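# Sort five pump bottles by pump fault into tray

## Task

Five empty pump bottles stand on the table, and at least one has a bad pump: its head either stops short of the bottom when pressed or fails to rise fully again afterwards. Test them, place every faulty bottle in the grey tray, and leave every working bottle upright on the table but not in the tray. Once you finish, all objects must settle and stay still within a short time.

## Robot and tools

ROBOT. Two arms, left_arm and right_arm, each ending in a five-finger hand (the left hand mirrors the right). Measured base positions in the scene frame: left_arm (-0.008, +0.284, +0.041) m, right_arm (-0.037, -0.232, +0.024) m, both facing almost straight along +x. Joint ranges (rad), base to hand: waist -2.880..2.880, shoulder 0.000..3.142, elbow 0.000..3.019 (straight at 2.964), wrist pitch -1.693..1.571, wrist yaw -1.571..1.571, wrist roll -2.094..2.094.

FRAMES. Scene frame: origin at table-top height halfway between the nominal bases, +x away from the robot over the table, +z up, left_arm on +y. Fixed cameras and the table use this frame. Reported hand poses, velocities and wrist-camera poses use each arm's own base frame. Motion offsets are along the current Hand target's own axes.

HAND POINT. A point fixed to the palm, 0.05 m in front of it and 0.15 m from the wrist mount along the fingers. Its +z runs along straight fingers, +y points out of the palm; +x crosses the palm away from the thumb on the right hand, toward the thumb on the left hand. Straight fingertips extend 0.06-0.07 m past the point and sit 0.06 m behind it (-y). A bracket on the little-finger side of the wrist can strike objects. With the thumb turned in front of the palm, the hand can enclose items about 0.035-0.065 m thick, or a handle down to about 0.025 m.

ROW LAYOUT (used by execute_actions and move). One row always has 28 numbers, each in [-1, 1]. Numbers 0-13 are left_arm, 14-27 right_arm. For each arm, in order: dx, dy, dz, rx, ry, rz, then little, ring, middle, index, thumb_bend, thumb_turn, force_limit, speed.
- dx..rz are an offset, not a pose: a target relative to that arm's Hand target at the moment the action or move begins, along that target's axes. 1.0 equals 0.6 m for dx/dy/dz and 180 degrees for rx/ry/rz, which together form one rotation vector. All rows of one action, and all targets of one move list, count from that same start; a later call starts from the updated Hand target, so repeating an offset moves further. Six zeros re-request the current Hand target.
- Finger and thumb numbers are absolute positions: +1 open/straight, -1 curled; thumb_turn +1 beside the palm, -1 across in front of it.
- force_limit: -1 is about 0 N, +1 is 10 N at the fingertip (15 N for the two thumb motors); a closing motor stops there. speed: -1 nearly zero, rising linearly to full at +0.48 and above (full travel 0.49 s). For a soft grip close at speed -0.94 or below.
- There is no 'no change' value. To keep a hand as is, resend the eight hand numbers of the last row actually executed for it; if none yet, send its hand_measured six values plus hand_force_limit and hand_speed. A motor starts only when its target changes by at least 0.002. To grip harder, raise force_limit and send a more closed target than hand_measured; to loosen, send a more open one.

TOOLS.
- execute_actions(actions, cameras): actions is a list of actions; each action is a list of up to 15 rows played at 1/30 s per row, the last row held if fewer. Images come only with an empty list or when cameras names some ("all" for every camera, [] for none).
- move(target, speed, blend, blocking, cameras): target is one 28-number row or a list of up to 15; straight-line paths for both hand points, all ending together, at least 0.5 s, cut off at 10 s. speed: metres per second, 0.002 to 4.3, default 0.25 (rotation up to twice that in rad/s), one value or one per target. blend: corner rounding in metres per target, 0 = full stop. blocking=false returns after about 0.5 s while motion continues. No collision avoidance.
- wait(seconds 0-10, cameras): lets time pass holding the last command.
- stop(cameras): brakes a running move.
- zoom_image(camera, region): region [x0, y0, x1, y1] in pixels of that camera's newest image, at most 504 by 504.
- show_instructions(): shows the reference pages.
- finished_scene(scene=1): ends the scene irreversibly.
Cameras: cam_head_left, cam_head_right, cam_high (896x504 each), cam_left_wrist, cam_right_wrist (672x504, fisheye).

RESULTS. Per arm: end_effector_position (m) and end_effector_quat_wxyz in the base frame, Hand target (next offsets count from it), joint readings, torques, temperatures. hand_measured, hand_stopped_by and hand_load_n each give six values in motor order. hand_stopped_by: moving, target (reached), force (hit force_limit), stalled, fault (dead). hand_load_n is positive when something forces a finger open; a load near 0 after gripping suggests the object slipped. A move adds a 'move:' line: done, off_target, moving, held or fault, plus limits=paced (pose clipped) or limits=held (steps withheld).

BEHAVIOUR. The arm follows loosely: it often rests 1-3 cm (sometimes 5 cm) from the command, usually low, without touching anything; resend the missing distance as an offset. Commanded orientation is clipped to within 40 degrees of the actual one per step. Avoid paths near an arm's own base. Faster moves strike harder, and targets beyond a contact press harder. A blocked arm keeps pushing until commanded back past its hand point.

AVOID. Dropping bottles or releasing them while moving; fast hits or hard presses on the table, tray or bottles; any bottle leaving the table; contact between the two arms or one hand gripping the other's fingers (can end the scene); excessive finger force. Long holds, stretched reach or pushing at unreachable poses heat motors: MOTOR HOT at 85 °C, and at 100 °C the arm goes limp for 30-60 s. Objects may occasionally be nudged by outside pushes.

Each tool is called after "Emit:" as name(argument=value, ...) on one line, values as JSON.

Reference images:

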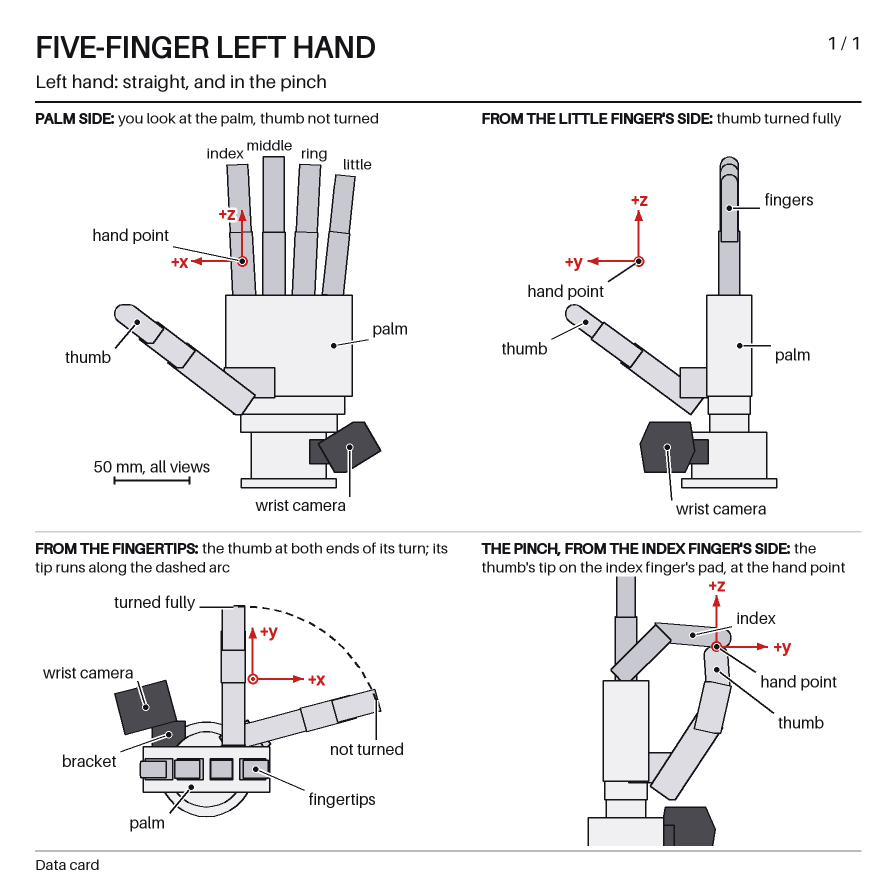

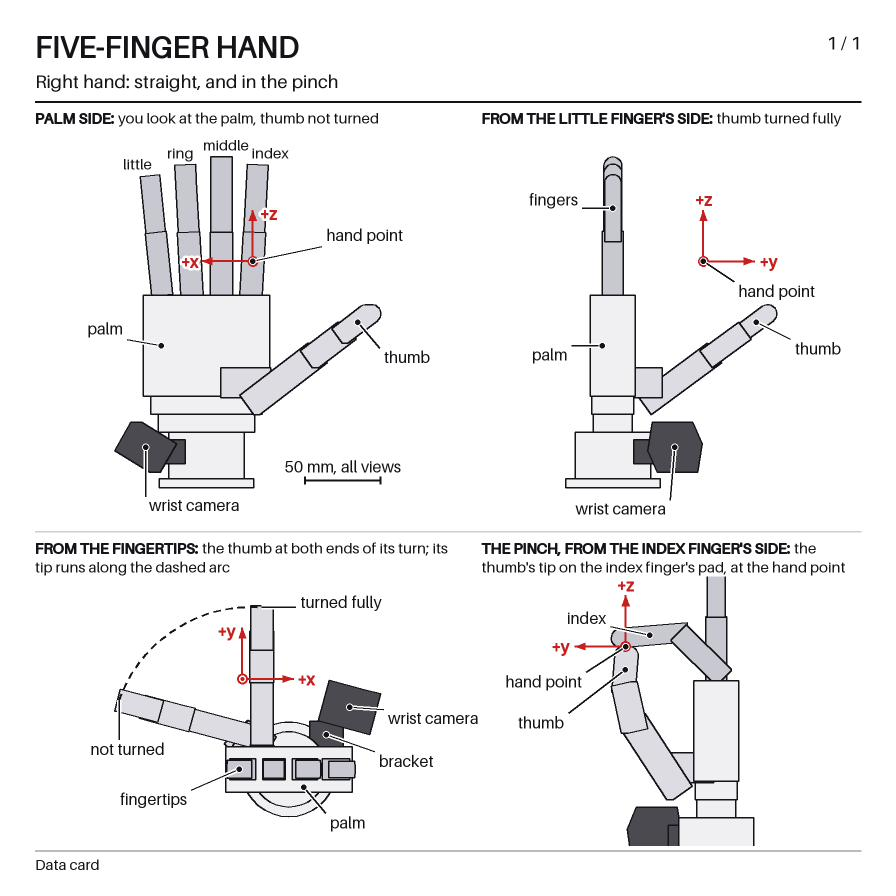

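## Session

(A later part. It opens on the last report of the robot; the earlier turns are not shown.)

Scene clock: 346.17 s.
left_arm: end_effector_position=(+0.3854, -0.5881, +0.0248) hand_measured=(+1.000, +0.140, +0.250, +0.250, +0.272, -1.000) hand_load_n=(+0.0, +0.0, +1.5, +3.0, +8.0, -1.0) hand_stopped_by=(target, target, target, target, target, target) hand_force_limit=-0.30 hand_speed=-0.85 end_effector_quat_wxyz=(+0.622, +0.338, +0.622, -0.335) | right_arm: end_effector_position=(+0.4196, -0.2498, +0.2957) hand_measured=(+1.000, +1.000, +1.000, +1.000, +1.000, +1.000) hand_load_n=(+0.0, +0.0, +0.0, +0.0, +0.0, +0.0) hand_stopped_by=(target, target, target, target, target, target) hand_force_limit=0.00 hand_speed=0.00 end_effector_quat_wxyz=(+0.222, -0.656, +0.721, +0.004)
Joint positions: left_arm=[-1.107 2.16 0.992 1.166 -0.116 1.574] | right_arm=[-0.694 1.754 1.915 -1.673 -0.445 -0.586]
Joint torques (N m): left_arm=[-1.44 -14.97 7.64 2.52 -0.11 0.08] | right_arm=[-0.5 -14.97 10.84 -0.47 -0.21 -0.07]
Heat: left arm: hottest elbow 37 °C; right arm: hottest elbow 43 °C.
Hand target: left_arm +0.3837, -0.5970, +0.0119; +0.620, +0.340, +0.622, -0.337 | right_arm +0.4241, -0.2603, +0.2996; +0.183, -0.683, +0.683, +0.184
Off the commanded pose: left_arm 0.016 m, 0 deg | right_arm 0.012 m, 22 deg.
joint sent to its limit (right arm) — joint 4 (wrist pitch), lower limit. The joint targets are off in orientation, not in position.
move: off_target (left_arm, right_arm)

Emit:
move(target=[[0,0,0,0,0,0,1,0.5,0.55,0.55,0.38,-1,-0.3,-0.75,0,0,0,0,0,0,1,1,1,1,1,1,0,0],[-0.01,0,0,0,0,0,1,1,1,1,0.5,-1,-0.3,-0.5,0,0,0,0,0,0,1,1,1,1,1,1,0,0],[-0.06,0,-0.1,0,0,0,1,1,1,1,0.5,-1,-0.3,-0.5,0,0,0,0,0,0,1,1,1,1,1,1,0,0],[-0.09,0,-0.22,0,0,0,1,1,1,1,0.5,-1,-0.3,-0.5,0,0,0,0,0,0,1,1,1,1,1,1,0,0],[-0.2,0,-0.25,0,0,0,1,1,1,1,0.5,-1,-0.3,-0.5,0,0,0,0,0,0,1,1,1,1,1,1,0,0]], speed=0.08, blend=[0,0,0.01,0.01,0], cameras=["all"])

Scene clock: 353.87 s.
left_arm: end_effector_position=(+0.3086, -0.4727, +0.1335) hand_measured=(+1.000, +1.000, +1.000, +1.000, +0.500, -1.000) hand_load_n=(+0.0, +0.0, +0.0, +0.0, +0.0, +0.5) hand_stopped_by=(target, target, target, target, target, target) hand_force_limit=-0.30 hand_speed=-0.50 end_effector_quat_wxyz=(+0.624, +0.336, +0.620, -0.336) | right_arm: end_effector_position=(+0.4196, -0.2498, +0.2957) hand_measured=(+1.000, +1.000, +1.000, +1.000, +1.000, +1.000) hand_load_n=(+0.0, +0.0, +0.0, +0.0, +0.0, +0.0) hand_stopped_by=(target, target, target, target, target, target) hand_force_limit=0.00 hand_speed=0.00 end_effector_quat_wxyz=(+0.222, -0.656, +0.721, +0.004)
Joint positions: left_arm=[-1.154 1.662 0.573 1.094 -0.163 1.574] | right_arm=[-0.694 1.754 1.915 -1.673 -0.445 -0.586]
Joint torques (N m): left_arm=[-1.49 -13.1 4.97 1.74 -0.12 0.07] | right_arm=[-0.5 -14.97 10.84 -0.47 -0.21 -0.07]
Heat: left arm: hottest elbow 36 °C; right arm: hottest elbow 43 °C.
Hand target: left_arm +0.3024, -0.4715, +0.1326; +0.620, +0.340, +0.622, -0.337 | right_arm +0.4241, -0.2603, +0.2996; +0.183, -0.683, +0.683, +0.184
Off the commanded pose: left_arm 0.006 m, 1 deg | right_arm 0.012 m, 22 deg.
joint sent to its limit (right arm) — joint 4 (wrist pitch), lower limit. The joint targets are off in orientation, not in position.
move: off_target (right_arm)
camera_calibration:
cam_left_wrist: T_world_to_cam=[[-0.824015, -0.518535, -0.228299, 0.0383503], [-0.0874994, 0.514586, -0.852962, 0.38553], [0.55977, -0.682878, -0.469399, -0.316708], [0, 0, 0, 1]] pos_world=[0.242618, -0.394775, 0.188936]
cam_right_wrist: T_world_to_cam=[[-0.922779, -0.0609587, -0.380477, 0.490804], [-0.323777, 0.658018, 0.679839, 0.0966744], [0.208918, 0.750531, -0.626942, 0.392542], [0, 0, 0, 1]] pos_world=[0.402196, -0.32831, 0.367118]

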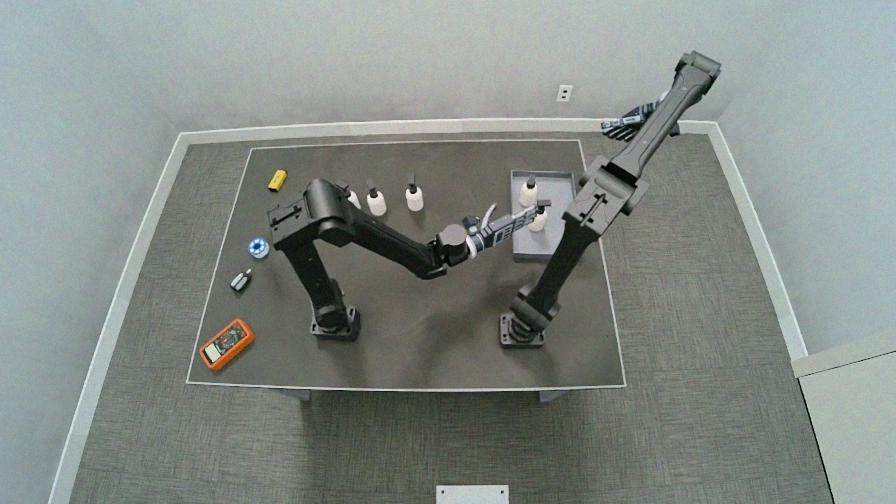

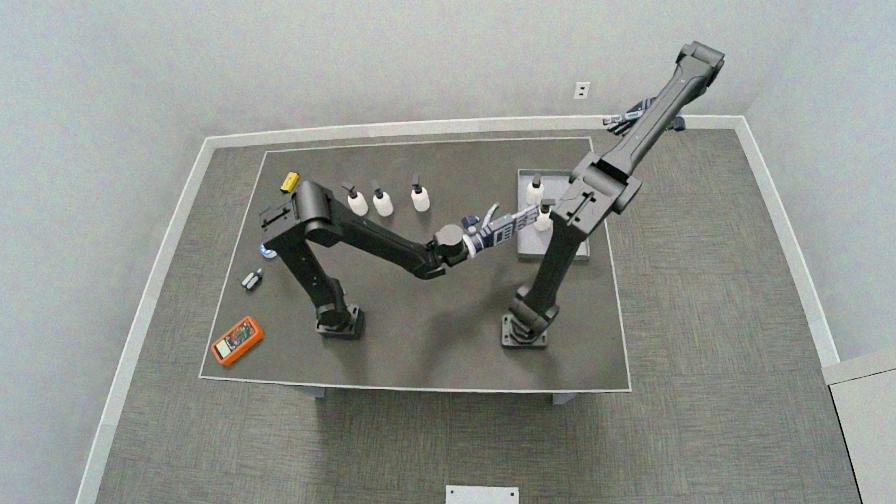

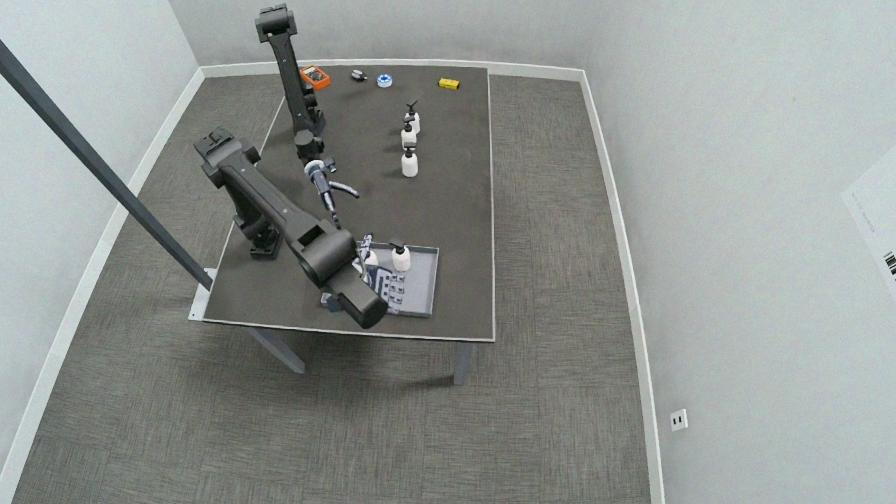

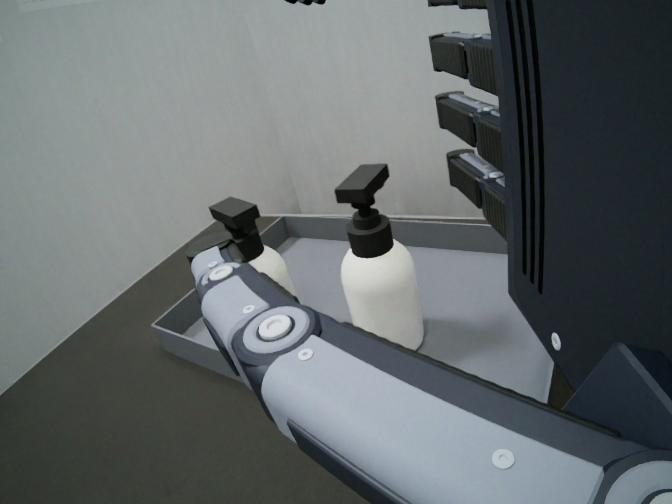

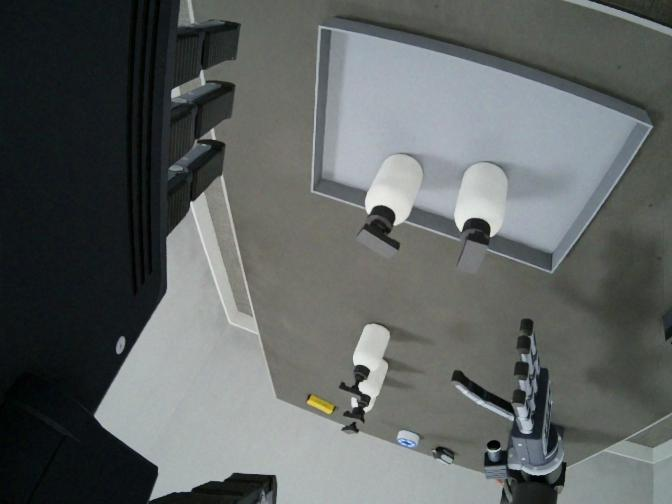

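Emit:
zoom_image(camera="cam_left_wrist", region=[180, 140, 440, 370])

Emit:
zoom_image(camera="cam_right_wrist", region=[300, 300, 440, 440])

Scaled by 1.938 from the camera's 672x504 image, which has a finer 960x720 frame.

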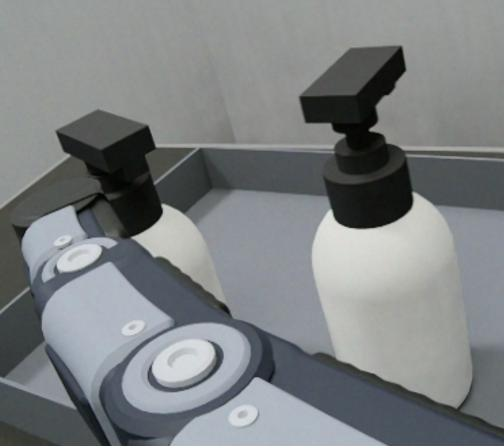

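Scaled by 3.600 from the camera's 672x504 image, which has a finer 960x720 frame.

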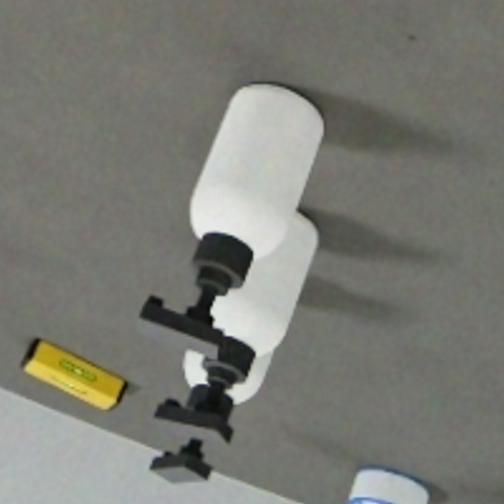

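Emit:
move(target=[[0,0.238,-0.4022,-0.3506,0,0,1,1,1,1,0.4,-1,-0.3,-0.5,0,0,0,0,0,0,1,1,1,1,1,1,0,0],[0.2098,0.238,-0.4022,-0.3506,0,0,1,1,1,1,0.4,-1,-0.3,-0.5,0,0,0,0,0,0,1,1,1,1,1,1,0,0]], speed=[0.2,0.12], blend=[0.01,0], cameras=["cam_left_wrist","cam_high"])

Scene clock: 361.97 s.
left_arm: end_effector_position=(+0.2892, -0.1924, +0.0124) hand_measured=(+1.000, +1.000, +1.000, +1.000, +0.400, -1.000) hand_load_n=(+0.0, +0.0, +0.0, +0.0, +0.0, +0.0) hand_stopped_by=(target, target, target, target, target, target) hand_force_limit=-0.30 hand_speed=-0.50 end_effector_quat_wxyz=(+0.694, -0.031, +0.718, +0.038) | right_arm: end_effector_position=(+0.4196, -0.2498, +0.2957) hand_measured=(+1.000, +1.000, +1.000, +1.000, +1.000, +1.000) hand_load_n=(+0.0, +0.0, +0.0, +0.0, +0.0, +0.0) hand_stopped_by=(target, target, target, target, target, target) hand_force_limit=0.00 hand_speed=0.00 end_effector_quat_wxyz=(+0.222, -0.656, +0.721, +0.004)
Joint positions: left_arm=[-1.207 2.035 0.372 1.539 -1.303 1.461] | right_arm=[-0.694 1.754 1.915 -1.673 -0.445 -0.586]
Joint torques (N m): left_arm=[0.03 -9.29 1.07 2.14 -0.24 0.05] | right_arm=[-0.5 -14.97 10.84 -0.49 -0.21 -0.07]
Heat: left arm: hottest elbow 36 °C; right arm: hottest elbow 43 °C.
Hand target: left_arm +0.2916, -0.1907, +0.0080; +0.706, -0.035, +0.706, +0.038 | right_arm +0.4241, -0.2603, +0.2996; +0.183, -0.683, +0.683, +0.184
Off the commanded pose: left_arm 0.005 m, 2 deg | right_arm 0.012 m, 22 deg.
joint sent to its limit (left arm) — joint 4 (wrist pitch), upper limit. The joint targets still meet the commanded pose.
joint sent to its limit (right arm) — joint 4 (wrist pitch), lower limit. The joint targets are off in orientation, not in position.
move: off_target (right_arm)
camera_calibration:
cam_left_wrist: T_world_to_cam=[[0.0684757, -0.969482, -0.235405, -0.204834], [-0.528902, 0.164794, -0.83253, 0.19645], [0.845916, 0.181514, -0.501476, -0.0873842], [0, 0, 0, 1]] pos_world=[0.191849, -0.215095, 0.0715107]
Images, in order (width x height): cam_high 896x504, cam_left_wrist 672x504.

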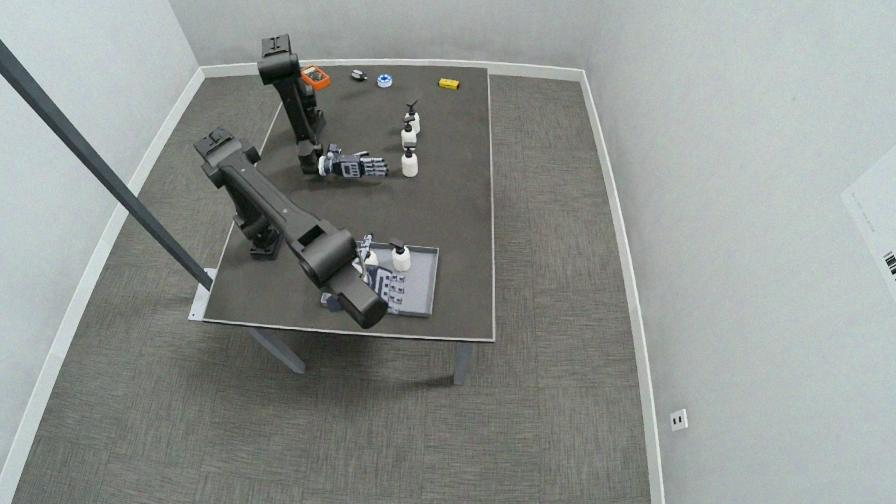

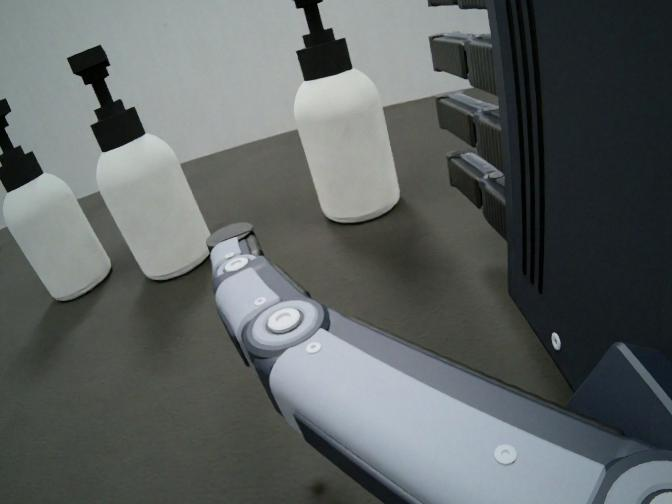

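Emit:
move(target=[[0,0.005,0.03,0,0,0,1,1,1,1,0.4,-1,-0.3,-0.5,0,0,0,0,0,0,1,1,1,1,1,1,0,0],[0,0.005,0.16,0,0,0,1,1,1,1,0.4,-1,-0.3,-0.5,0,0,0,0,0,0,1,1,1,1,1,1,0,0]], speed=0.08, blend=[0.01,0], cameras=["cam_left_wrist"])

Scene clock: 364.73 s.
left_arm: end_effector_position=(+0.3834, -0.1784, +0.0125) hand_measured=(+1.000, +1.000, +1.000, +1.000, +0.400, -1.000) hand_load_n=(+0.0, +0.0, +0.0, +0.0, +0.0, +0.5) hand_stopped_by=(target, target, target, target, target, target) hand_force_limit=-0.30 hand_speed=-0.50 end_effector_quat_wxyz=(+0.697, -0.039, +0.715, +0.034) | right_arm: end_effector_position=(+0.4196, -0.2498, +0.2957) hand_measured=(+1.000, +1.000, +1.000, +1.000, +1.000, +1.000) hand_load_n=(+0.0, +0.0, +0.0, +0.0, +0.0, +0.0) hand_stopped_by=(target, target, target, target, target, target) hand_force_limit=0.00 hand_speed=0.00 end_effector_quat_wxyz=(+0.222, -0.656, +0.721, +0.004)
Joint positions: left_arm=[-0.917 2.053 0.464 1.539 -1.02 1.524] | right_arm=[-0.694 1.754 1.915 -1.673 -0.445 -0.586]
Joint torques (N m): left_arm=[-0.15 -10.29 2.32 2.35 -0.01 0.21] | right_arm=[-0.5 -14.97 10.84 -0.47 -0.21 -0.07]
Heat: left arm: hottest elbow 36 °C; right arm: hottest elbow 43 °C.
Hand target: left_arm +0.3867, -0.1777, +0.0080; +0.706, -0.035, +0.706, +0.038 | right_arm +0.4241, -0.2603, +0.2996; +0.183, -0.683, +0.683, +0.184
Off the commanded pose: left_arm 0.006 m, 2 deg | right_arm 0.012 m, 22 deg.
joint sent to its limit (left arm) — joint 4 (wrist pitch), upper limit. The joint targets still meet the commanded pose.
joint sent to its limit (right arm) — joint 4 (wrist pitch), lower limit. The joint targets are off in orientation, not in position.
move: off_target (right_arm); blend cut to 0.0092 m at target 1
camera_calibration:
cam_left_wrist: T_world_to_cam=[[0.0757668, -0.972455, -0.220435, -0.2011], [-0.522897, 0.149485, -0.839186, 0.239081], [0.849022, 0.178847, -0.497168, -0.171225], [0, 0, 0, 1]] pos_world=[0.285626, -0.200677, 0.0711767]
Images, in order (width x height): cam_left_wrist 672x504.

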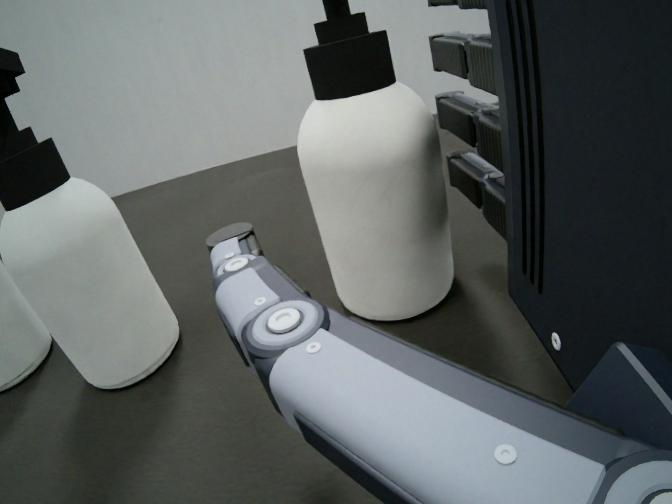

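Emit:
move(target=[0,-0.005,0.085,0,0,0,1,1,1,1,0.4,-1,-0.3,-0.5,0,0,0,0,0,0,1,1,1,1,1,1,0,0], speed=0.06, cameras=["cam_left_wrist"])

Scene clock: 366.67 s.
left_arm: end_effector_position=(+0.4336, -0.1767, +0.0140) hand_measured=(+1.000, +1.000, +1.000, +1.000, +0.400, -1.000) hand_load_n=(+0.0, +0.0, +0.0, +0.0, +0.0, +0.5) hand_stopped_by=(target, target, target, target, target, target) hand_force_limit=-0.30 hand_speed=-0.50 end_effector_quat_wxyz=(+0.707, -0.038, +0.705, +0.031) | right_arm: end_effector_position=(+0.4196, -0.2498, +0.2957) hand_measured=(+1.000, +1.000, +1.000, +1.000, +1.000, +1.000) hand_load_n=(+0.0, +0.0, +0.0, +0.0, +0.0, +0.0) hand_stopped_by=(target, target, target, target, target, target) hand_force_limit=0.00 hand_speed=0.00 end_effector_quat_wxyz=(+0.222, -0.656, +0.721, +0.004)
Joint positions: left_arm=[-0.802 2.085 0.549 1.539 -0.9 1.563] | right_arm=[-0.694 1.754 1.915 -1.673 -0.445 -0.586]
Joint torques (N m): left_arm=[-0.09 -11.11 3.08 2.07 0.03 0.22] | right_arm=[-0.5 -14.97 10.85 -0.47 -0.21 -0.07]
Heat: left arm: hottest elbow 36 °C; right arm: hottest elbow 43 °C.
Hand target: left_arm +0.4377, -0.1755, +0.0080; +0.706, -0.035, +0.706, +0.038 | right_arm +0.4241, -0.2603, +0.2996; +0.183, -0.683, +0.683, +0.184
Off the commanded pose: left_arm 0.007 m, 1 deg | right_arm 0.012 m, 22 deg.
joint sent to its limit (right arm) — joint 4 (wrist pitch), lower limit. The joint targets are off in orientation, not in position.
move: off_target (right_arm)
camera_calibration:
cam_left_wrist: T_world_to_cam=[[0.0761692, -0.973541, -0.215445, -0.203405], [-0.498051, 0.150039, -0.854069, 0.255904], [0.863796, 0.172357, -0.473445, -0.221389], [0, 0, 0, 1]] pos_world=[0.334181, -0.198261, 0.069922]
Images, in order (width x height): cam_left_wrist 672x504.

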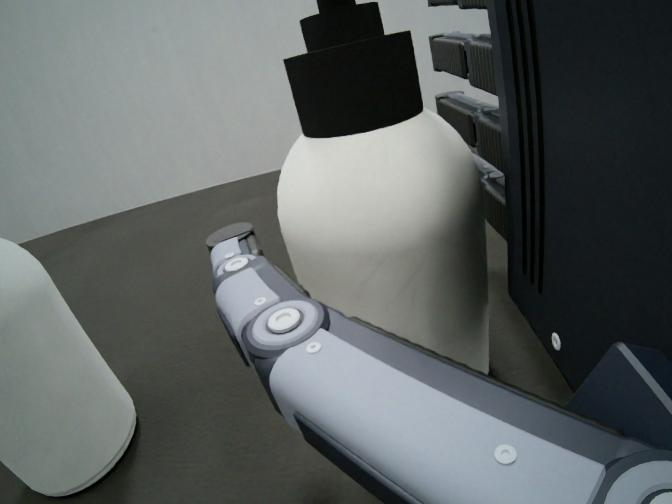

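Emit:
move(target=[0,0,0,0,0,0,1,0.14,0.25,0.25,0.265,-1,-0.3,-0.85,0,0,0,0,0,0,1,1,1,1,1,1,0,0], speed=0.06, cameras=["cam_left_wrist"])

Scene clock: 370.03 s.
left_arm: end_effector_position=(+0.4337, -0.1768, +0.0140) hand_measured=(+1.000, +0.140, +0.250, +0.250, +0.266, -1.000) hand_load_n=(+0.0, +0.0, +0.0, +0.5, +1.5, +0.0) hand_stopped_by=(target, target, target, target, target, target) hand_force_limit=-0.30 hand_speed=-0.85 end_effector_quat_wxyz=(+0.707, -0.038, +0.706, +0.031) | right_arm: end_effector_position=(+0.4196, -0.2498, +0.2957) hand_measured=(+1.000, +1.000, +1.000, +1.000, +1.000, +1.000) hand_load_n=(+0.0, +0.0, +0.0, +0.0, +0.0, -0.5) hand_stopped_by=(target, target, target, target, target, target) hand_force_limit=0.00 hand_speed=0.00 end_effector_quat_wxyz=(+0.222, -0.656, +0.721, +0.004)
Joint positions: left_arm=[-0.802 2.085 0.549 1.539 -0.899 1.564] | right_arm=[-0.694 1.754 1.915 -1.673 -0.445 -0.586]
Joint torques (N m): left_arm=[-0.09 -11.16 3.08 2.06 0.02 0.23] | right_arm=[-0.5 -14.97 10.84 -0.49 -0.21 -0.07]
Heat: left arm: hottest elbow 36 °C; right arm: hottest elbow 43 °C.
Hand target: left_arm +0.4377, -0.1755, +0.0080; +0.706, -0.035, +0.706, +0.038 | right_arm +0.4241, -0.2603, +0.2996; +0.183, -0.683, +0.683, +0.184
Off the commanded pose: left_arm 0.007 m, 1 deg | right_arm 0.012 m, 22 deg.
joint sent to its limit (right arm) — joint 4 (wrist pitch), lower limit. The joint targets are off in orientation, not in position.
move: off_target (right_arm)
camera_calibration:
cam_left_wrist: T_world_to_cam=[[0.0758129, -0.973334, -0.216503, -0.203269], [-0.498085, 0.151131, -0.853856, 0.256134], [0.863808, 0.17257, -0.473345, -0.22134], [0, 0, 0, 1]] pos_world=[0.334182, -0.198362, 0.0699236]
Images, in order (width x height): cam_left_wrist 672x504.

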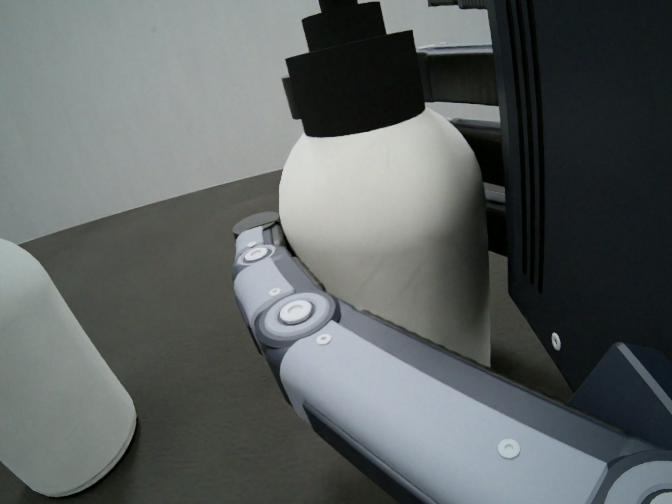

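Emit:
move(target=[0,0,0,0,0,0,1,0.1,0.2,0.2,0.25,-1,-0.2,-0.85,0,0,0,0,0,0,1,1,1,1,1,1,0,0], speed=0.06)

Scene clock: 371.20 s.
left_arm: end_effector_position=(+0.4336, -0.1767, +0.0139) hand_measured=(+1.000, +0.100, +0.200, +0.200, +0.258, -1.000) hand_load_n=(+0.0, +0.0, +1.0, +3.0, +10.5, -1.0) hand_stopped_by=(target, target, target, target, force, target) hand_force_limit=-0.20 hand_speed=-0.85 end_effector_quat_wxyz=(+0.707, -0.037, +0.706, +0.031) | right_arm: end_effector_position=(+0.4196, -0.2498, +0.2957) hand_measured=(+1.000, +1.000, +1.000, +1.000, +1.000, +1.000) hand_load_n=(+0.0, +0.0, +0.0, +0.0, +0.0, +0.0) hand_stopped_by=(target, target, target, target, target, target) hand_force_limit=0.00 hand_speed=0.00 end_effector_quat_wxyz=(+0.222, -0.656, +0.721, +0.004)
Joint positions: left_arm=[-0.802 2.085 0.549 1.539 -0.899 1.564] | right_arm=[-0.694 1.754 1.915 -1.673 -0.445 -0.586]
Joint torques (N m): left_arm=[-0.09 -11.16 3.08 2.06 0.02 0.23] | right_arm=[-0.5 -14.97 10.85 -0.49 -0.21 -0.07]
Heat: left arm: hottest elbow 36 °C; right arm: hottest elbow 43 °C.
Hand target: left_arm +0.4377, -0.1755, +0.0079; +0.706, -0.035, +0.706, +0.038 | right_arm +0.4241, -0.2603, +0.2996; +0.183, -0.683, +0.683, +0.184
Off the commanded pose: left_arm 0.007 m, 1 deg | right_arm 0.012 m, 22 deg.
joint sent to its limit (right arm) — joint 4 (wrist pitch), lower limit. The joint targets are off in orientation, not in position.
move: off_target (right_arm)

Emit:
move(target=[[-0.155,0,0,0,0,0,1,0.1,0.2,0.2,0.25,-1,-0.2,-0.85,0,0,0,0,0,0,1,1,1,1,1,1,0,0],[-0.155,-0.6029,-0.2838,0.3506,0,0,1,0.1,0.2,0.2,0.25,-1,-0.2,-0.85,0,0,0,0,0,0,1,1,1,1,1,1,0,0],[-0.05,-0.6029,-0.2838,0.3506,0,0,1,0.1,0.2,0.2,0.25,-1,-0.2,-0.85,0,0,0,0,0,0,1,1,1,1,1,1,0,0]], speed=[0.12,0.15,0.1], blend=[0.02,0.01,0], cameras=["cam_left_wrist","cam_right_wrist"])

Scene clock: 379.97 s.
left_arm: end_effector_position=(+0.3062, -0.5406, +0.0339) hand_measured=(+1.000, +0.100, +0.200, +0.200, +0.258, -1.000) hand_load_n=(+0.0, +0.0, +0.5, +2.5, +10.0, -0.5) hand_stopped_by=(target, target, target, target, force, target) hand_force_limit=-0.20 hand_speed=-0.85 end_effector_quat_wxyz=(+0.615, +0.345, +0.630, -0.326) | right_arm: end_effector_position=(+0.4196, -0.2498, +0.2957) hand_measured=(+1.000, +1.000, +1.000, +1.000, +1.000, +1.000) hand_load_n=(+0.0, +0.0, +0.0, +0.0, +0.0, +0.0) hand_stopped_by=(target, target, target, target, target, target) hand_force_limit=0.00 hand_speed=0.00 end_effector_quat_wxyz=(+0.222, -0.656, +0.721, +0.004)
Joint positions: left_arm=[-1.222 2.038 0.763 1.242 -0.232 1.576] | right_arm=[-0.694 1.754 1.915 -1.673 -0.445 -0.586]
Joint torques (N m): left_arm=[-1.32 -13.8 7.01 2.88 -0.01 0.05] | right_arm=[-0.5 -14.92 10.84 -0.47 -0.21 -0.07]
Heat: left arm: hottest elbow 36 °C; right arm: hottest elbow 44 °C.
Hand target: left_arm +0.3058, -0.5530, +0.0362; +0.620, +0.340, +0.622, -0.337 | right_arm +0.4241, -0.2603, +0.2996; +0.183, -0.683, +0.683, +0.184
Off the commanded pose: left_arm 0.013 m, 2 deg | right_arm 0.012 m, 22 deg.
joint sent to its limit (right arm) — joint 4 (wrist pitch), lower limit. The joint targets are off in orientation, not in position.
move: off_target (left_arm, right_arm)
camera_calibration:
cam_left_wrist: T_world_to_cam=[[-0.826325, -0.510739, -0.237345, -0.0163505], [-0.0976223, 0.54494, -0.832773, 0.354197], [0.554668, -0.664971, -0.500157, -0.396222], [0, 0, 0, 1]] pos_world=[0.240838, -0.464843, 0.0929114]
cam_right_wrist: T_world_to_cam=[[-0.922779, -0.0609587, -0.380477, 0.490804], [-0.323777, 0.658018, 0.679839, 0.0966744], [0.208918, 0.750531, -0.626942, 0.392542], [0, 0, 0, 1]] pos_world=[0.402196, -0.32831, 0.367118]
Images, in order (width x height): cam_left_wrist 672x504, cam_right_wrist 672x504.

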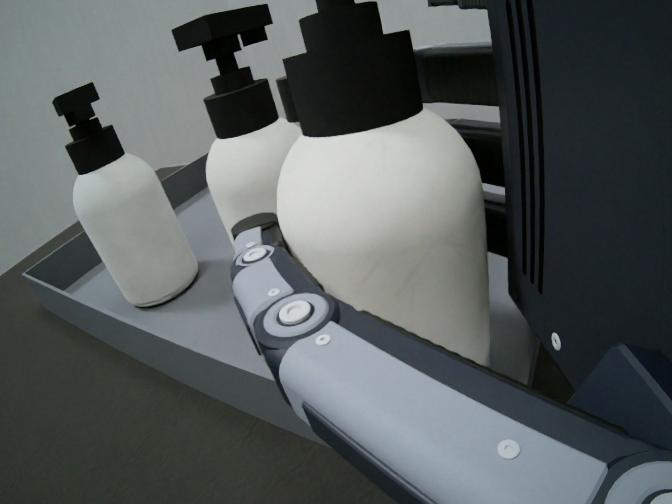

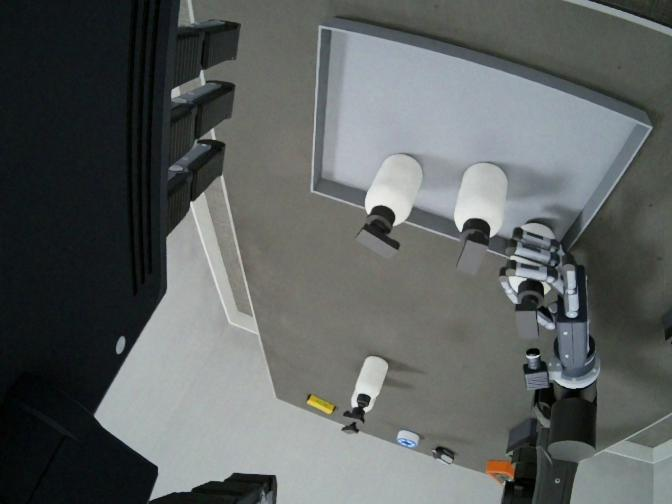

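Emit:
move(target=[[0,-0.0035,0.0176,0,0,0,1,0.1,0.2,0.2,0.25,-1,-0.2,-0.85,0,0,0,0,0,0,1,1,1,1,1,1,0,0],[0.0403,-0.0035,0.0176,0,0,0,1,0.1,0.2,0.2,0.25,-1,-0.2,-0.85,0,0,0,0,0,0,1,1,1,1,1,1,0,0]], speed=0.05, cameras=["cam_left_wrist","cam_right_wrist"])

Emit:
zoom_image(camera="cam_right_wrist", region=[400, 100, 672, 340])

Scene clock: 383.77 s.
left_arm: end_effector_position=(+0.3116, -0.5556, +0.0239) hand_measured=(+1.000, +0.100, +0.200, +0.200, +0.258, -1.000) hand_load_n=(+0.0, +0.0, +1.0, +2.0, +10.0, -0.5) hand_stopped_by=(target, target, target, target, force, target) hand_force_limit=-0.20 hand_speed=-0.85 end_effector_quat_wxyz=(+0.623, +0.338, +0.621, -0.334) | right_arm: end_effector_position=(+0.4196, -0.2498, +0.2957) hand_measured=(+1.000, +1.000, +1.000, +1.000, +1.000, +1.000) hand_load_n=(+0.0, +0.0, +0.0, +0.0, +0.0, +0.0) hand_stopped_by=(target, target, target, target, target, target) hand_force_limit=0.00 hand_speed=0.00 end_effector_quat_wxyz=(+0.222, -0.656, +0.721, +0.004)
Joint positions: left_arm=[-1.222 2.106 0.816 1.289 -0.231 1.576] | right_arm=[-0.694 1.754 1.915 -1.673 -0.445 -0.586]
Joint torques (N m): left_arm=[-1.26 -13.33 6.22 2.51 0.01 0.06] | right_arm=[-0.5 -14.97 10.84 -0.49 -0.21 -0.08]
Heat: left arm: hottest elbow 36 °C; right arm: hottest elbow 44 °C.
Hand target: left_arm +0.3097, -0.5631, +0.0121; +0.620, +0.340, +0.622, -0.337 | right_arm +0.4241, -0.2603, +0.2996; +0.183, -0.683, +0.683, +0.184
Off the commanded pose: left_arm 0.014 m, 1 deg | right_arm 0.012 m, 22 deg.
joint sent to its limit (right arm) — joint 4 (wrist pitch), lower limit. The joint targets are off in orientation, not in position.
move: off_target (left_arm, right_arm)
camera_calibration:
cam_left_wrist: T_world_to_cam=[[-0.824163, -0.517122, -0.230956, -0.0263567], [-0.0881107, 0.519904, -0.849668, 0.338047], [0.559457, -0.679915, -0.47405, -0.424619], [0, 0, 0, 1]] pos_world=[0.24562, -0.478087, 0.0798498]
cam_right_wrist: T_world_to_cam=[[-0.922779, -0.0609587, -0.380477, 0.490804], [-0.323777, 0.658018, 0.679839, 0.0966744], [0.208918, 0.750531, -0.626942, 0.392542], [0, 0, 0, 1]] pos_world=[0.402196, -0.32831, 0.367118]
Images, in order (width x height): cam_left_wrist 672x504, cam_right_wrist 672x504.

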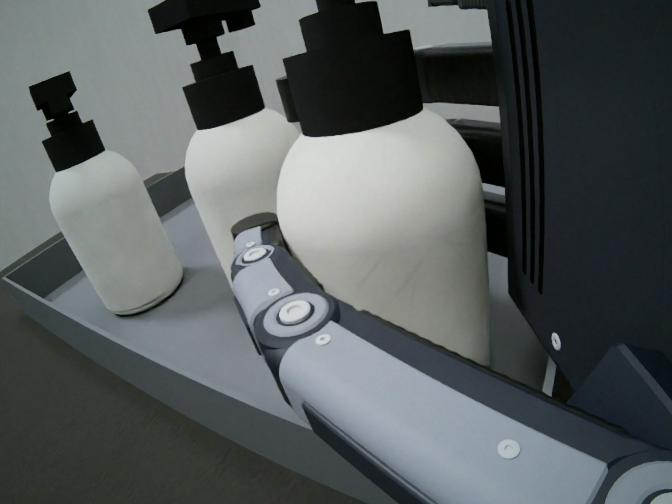

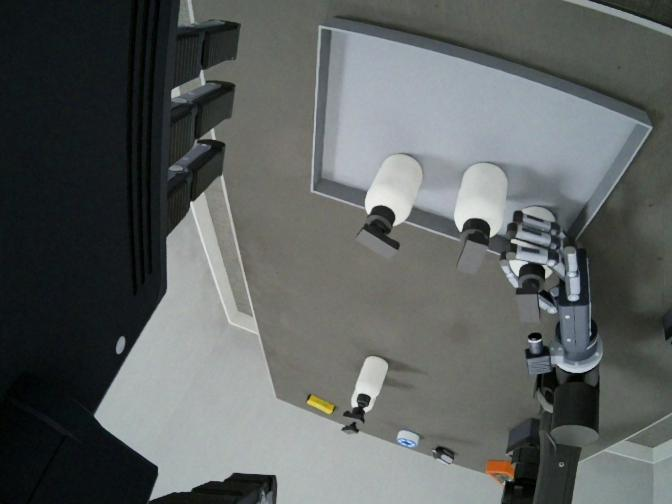

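Scaled by 1.853 from the camera's 672x504 image, which has a finer 960x720 frame.

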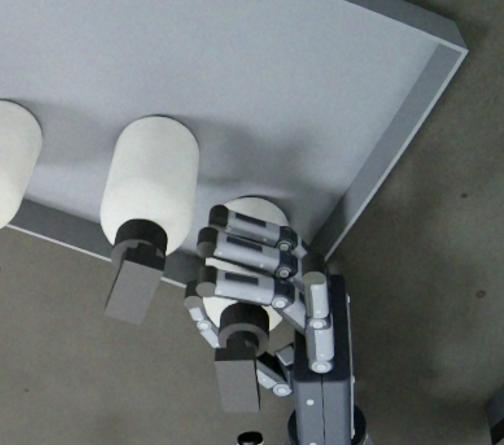

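Emit:
move(target=[[-0.01,0,0,0,0,0,1,0.1,0.2,0.2,0.25,-1,-0.2,-0.85,0,0,0,0,0,0,1,1,1,1,1,1,0,0],[-0.01,0,-0.003,0,0,0,1,0.5,0.5,0.5,0.38,-1,-0.3,-0.8,0,0,0,0,0,0,1,1,1,1,1,1,0,0]], speed=0.05, cameras=["cam_left_wrist","cam_right_wrist"])

Emit:
zoom_image(camera="cam_right_wrist", region=[400, 100, 672, 340])

Scene clock: 388.97 s.
left_arm: end_effector_position=(+0.3116, -0.5556, +0.0239) hand_measured=(+1.000, +0.500, +0.500, +0.500, +0.380, -1.000) hand_load_n=(+0.0, -0.5, +0.0, +0.0, +0.0, +0.0) hand_stopped_by=(target, target, target, target, target, target) hand_force_limit=-0.30 hand_speed=-0.80 end_effector_quat_wxyz=(+0.623, +0.338, +0.621, -0.334) | right_arm: end_effector_position=(+0.4196, -0.2498, +0.2957) hand_measured=(+1.000, +1.000, +1.000, +1.000, +1.000, +1.000) hand_load_n=(+0.0, +0.0, +0.0, +0.0, +0.0, +0.0) hand_stopped_by=(target, target, target, target, target, target) hand_force_limit=0.00 hand_speed=0.00 end_effector_quat_wxyz=(+0.222, -0.656, +0.721, +0.004)
Joint positions: left_arm=[-1.222 2.106 0.816 1.289 -0.231 1.576] | right_arm=[-0.694 1.754 1.915 -1.673 -0.445 -0.586]
Joint torques (N m): left_arm=[-1.38 -14.92 5.49 2.11 -0.03 0.05] | right_arm=[-0.5 -14.97 10.85 -0.49 -0.21 -0.07]
Heat: left arm: hottest elbow 36 °C; right arm: hottest elbow 44 °C.
Hand target: left_arm +0.3087, -0.5616, +0.0182; +0.620, +0.340, +0.622, -0.337 | right_arm +0.4241, -0.2603, +0.2996; +0.183, -0.683, +0.683, +0.184
Off the commanded pose: left_arm 0.009 m, 1 deg | right_arm 0.012 m, 22 deg.
joint sent to its limit (right arm) — joint 4 (wrist pitch), lower limit. The joint targets are off in orientation, not in position.
move: off_target (right_arm)
camera_calibration:
cam_left_wrist: T_world_to_cam=[[-0.824163, -0.517122, -0.230956, -0.0263567], [-0.0881107, 0.519904, -0.849668, 0.338047], [0.559457, -0.679915, -0.47405, -0.424619], [0, 0, 0, 1]] pos_world=[0.24562, -0.478087, 0.0798498]
cam_right_wrist: T_world_to_cam=[[-0.922779, -0.0609587, -0.380477, 0.490804], [-0.323777, 0.658018, 0.679839, 0.0966744], [0.208918, 0.750531, -0.626942, 0.392542], [0, 0, 0, 1]] pos_world=[0.402196, -0.32831, 0.367118]
Images, in order (width x height): cam_left_wrist 672x504, cam_right_wrist 672x504.

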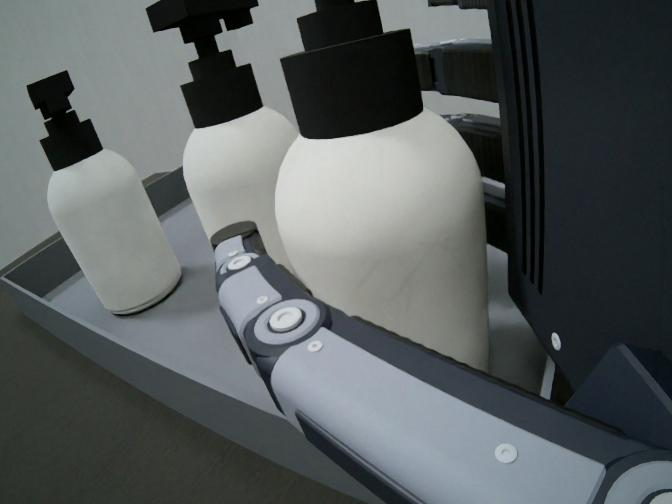

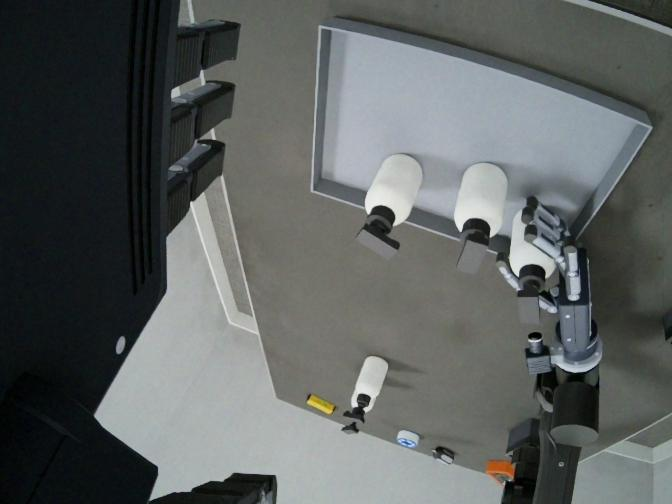

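Scaled by 1.853 from the camera's 672x504 image, which has a finer 960x720 frame.

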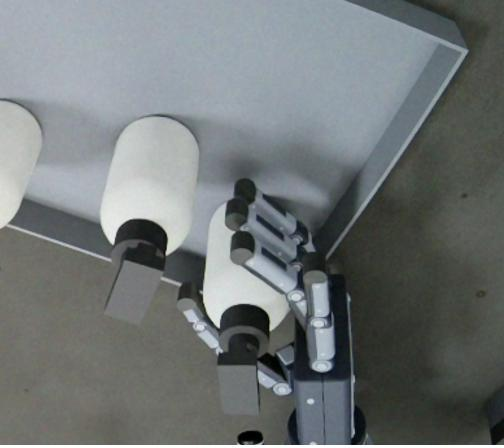

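Emit:
move(target=[[0,0,0,0,0,0,1,1,1,1,0.5,-1,-0.3,-0.6,0,0,0,0,0,0,1,1,1,1,1,1,0,0],[-0.05,0,-0.1,0,0,0,1,1,1,1,0.5,-1,-0.3,-0.5,0,0,0,0,0,0,1,1,1,1,1,1,0,0],[-0.08,0,-0.22,0,0,0,1,1,1,1,0.5,-1,-0.3,-0.5,0,0,0,0,0,0,1,1,1,1,1,1,0,0],[-0.2,0,-0.25,0,0,0,1,1,1,1,0.5,-1,-0.3,-0.5,0,0,0,0,0,0,1,1,1,1,1,1,0,0]], speed=0.08, blend=[0,0.01,0.01,0], cameras=["all"])

Scene clock: 395.07 s.
left_arm: end_effector_position=(+0.2326, -0.4376, +0.1392) hand_measured=(+1.000, +1.000, +1.000, +1.000, +0.500, -1.000) hand_load_n=(+0.0, +0.0, +0.0, +0.0, +0.0, +0.0) hand_stopped_by=(target, target, target, target, target, target) hand_force_limit=-0.30 hand_speed=-0.50 end_effector_quat_wxyz=(+0.624, +0.337, +0.621, -0.335) | right_arm: end_effector_position=(+0.4196, -0.2498, +0.2957) hand_measured=(+1.000, +1.000, +1.000, +1.000, +1.000, +1.000) hand_load_n=(+0.0, +0.0, +0.0, +0.0, +0.0, +0.0) hand_stopped_by=(target, target, target, target, target, target) hand_force_limit=0.00 hand_speed=0.00 end_effector_quat_wxyz=(+0.222, -0.656, +0.721, +0.004)
Joint positions: left_arm=[-1.329 1.529 0.417 1.114 -0.338 1.576] | right_arm=[-0.694 1.754 1.915 -1.673 -0.445 -0.586]
Joint torques (N m): left_arm=[-1.55 -10.81 4.9 1.68 -0.12 0.04] | right_arm=[-0.5 -14.97 10.84 -0.47 -0.21 -0.07]
Heat: left arm: hottest elbow 36 °C; right arm: hottest elbow 44 °C.
Hand target: left_arm +0.2275, -0.4359, +0.1385; +0.620, +0.340, +0.622, -0.337 | right_arm +0.4241, -0.2603, +0.2996; +0.183, -0.683, +0.683, +0.184
Off the commanded pose: left_arm 0.005 m, 1 deg | right_arm 0.012 m, 22 deg.
joint sent to its limit (right arm) — joint 4 (wrist pitch), lower limit. The joint targets are off in orientation, not in position.
move: off_target (right_arm); blend cut to 0 m at target 2; target 2's new numbers were sent with left_arm's hand 0.011 m and 2 deg from that target
camera_calibration:
cam_left_wrist: T_world_to_cam=[[-0.823956, -0.517821, -0.230125, -0.00428162], [-0.0874696, 0.517471, -0.851218, 0.366709], [0.559862, -0.681238, -0.471667, -0.246615], [0, 0, 0, 1]] pos_world=[0.166618, -0.359982, 0.194844]
cam_right_wrist: T_world_to_cam=[[-0.922779, -0.0609587, -0.380477, 0.490804], [-0.323777, 0.658018, 0.679839, 0.0966744], [0.208918, 0.750531, -0.626942, 0.392542], [0, 0, 0, 1]] pos_world=[0.402196, -0.32831, 0.367118]

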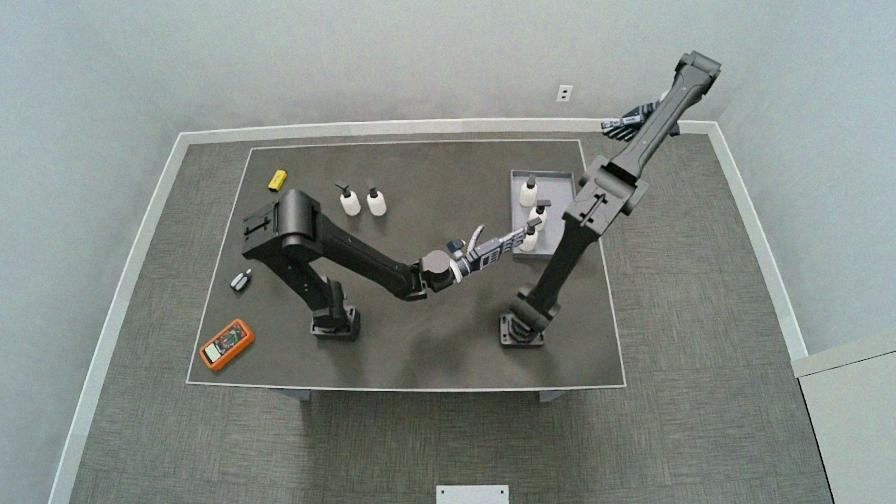

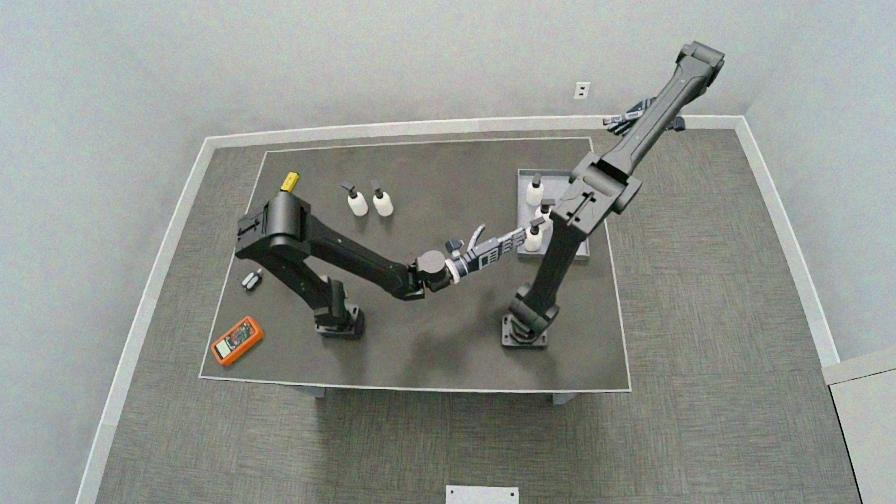

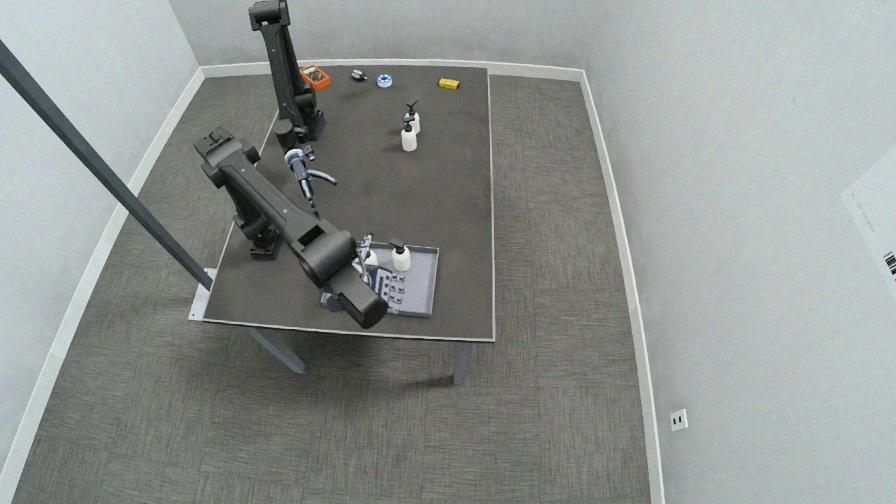

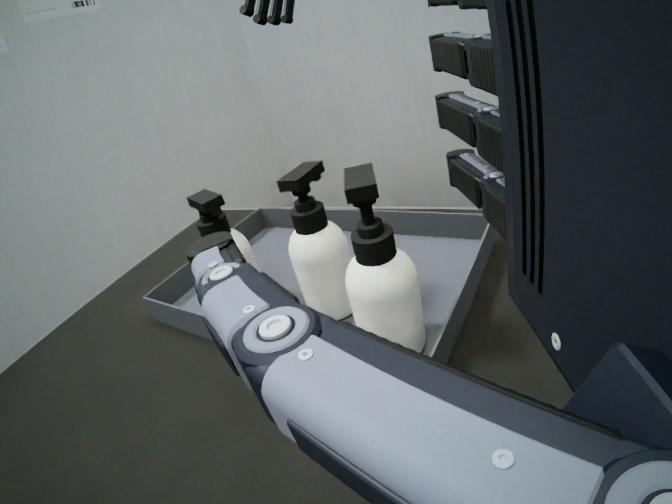

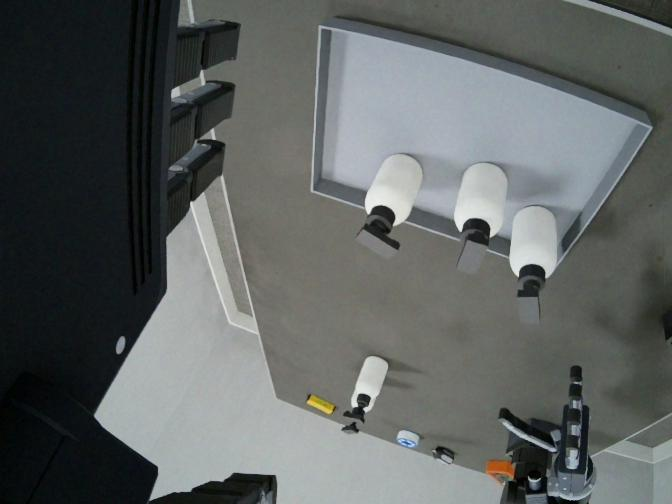

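Emit:
zoom_image(camera="cam_left_wrist", region=[180, 140, 440, 370])

Scaled by 1.938 from the camera's 672x504 image, which has a finer 960x720 frame.

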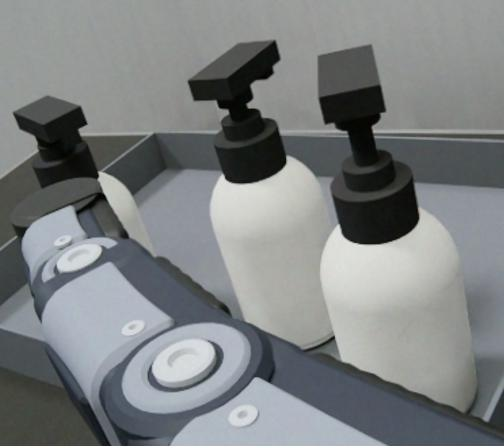

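Emit:
finished_scene()

The scene is finished: the task was done.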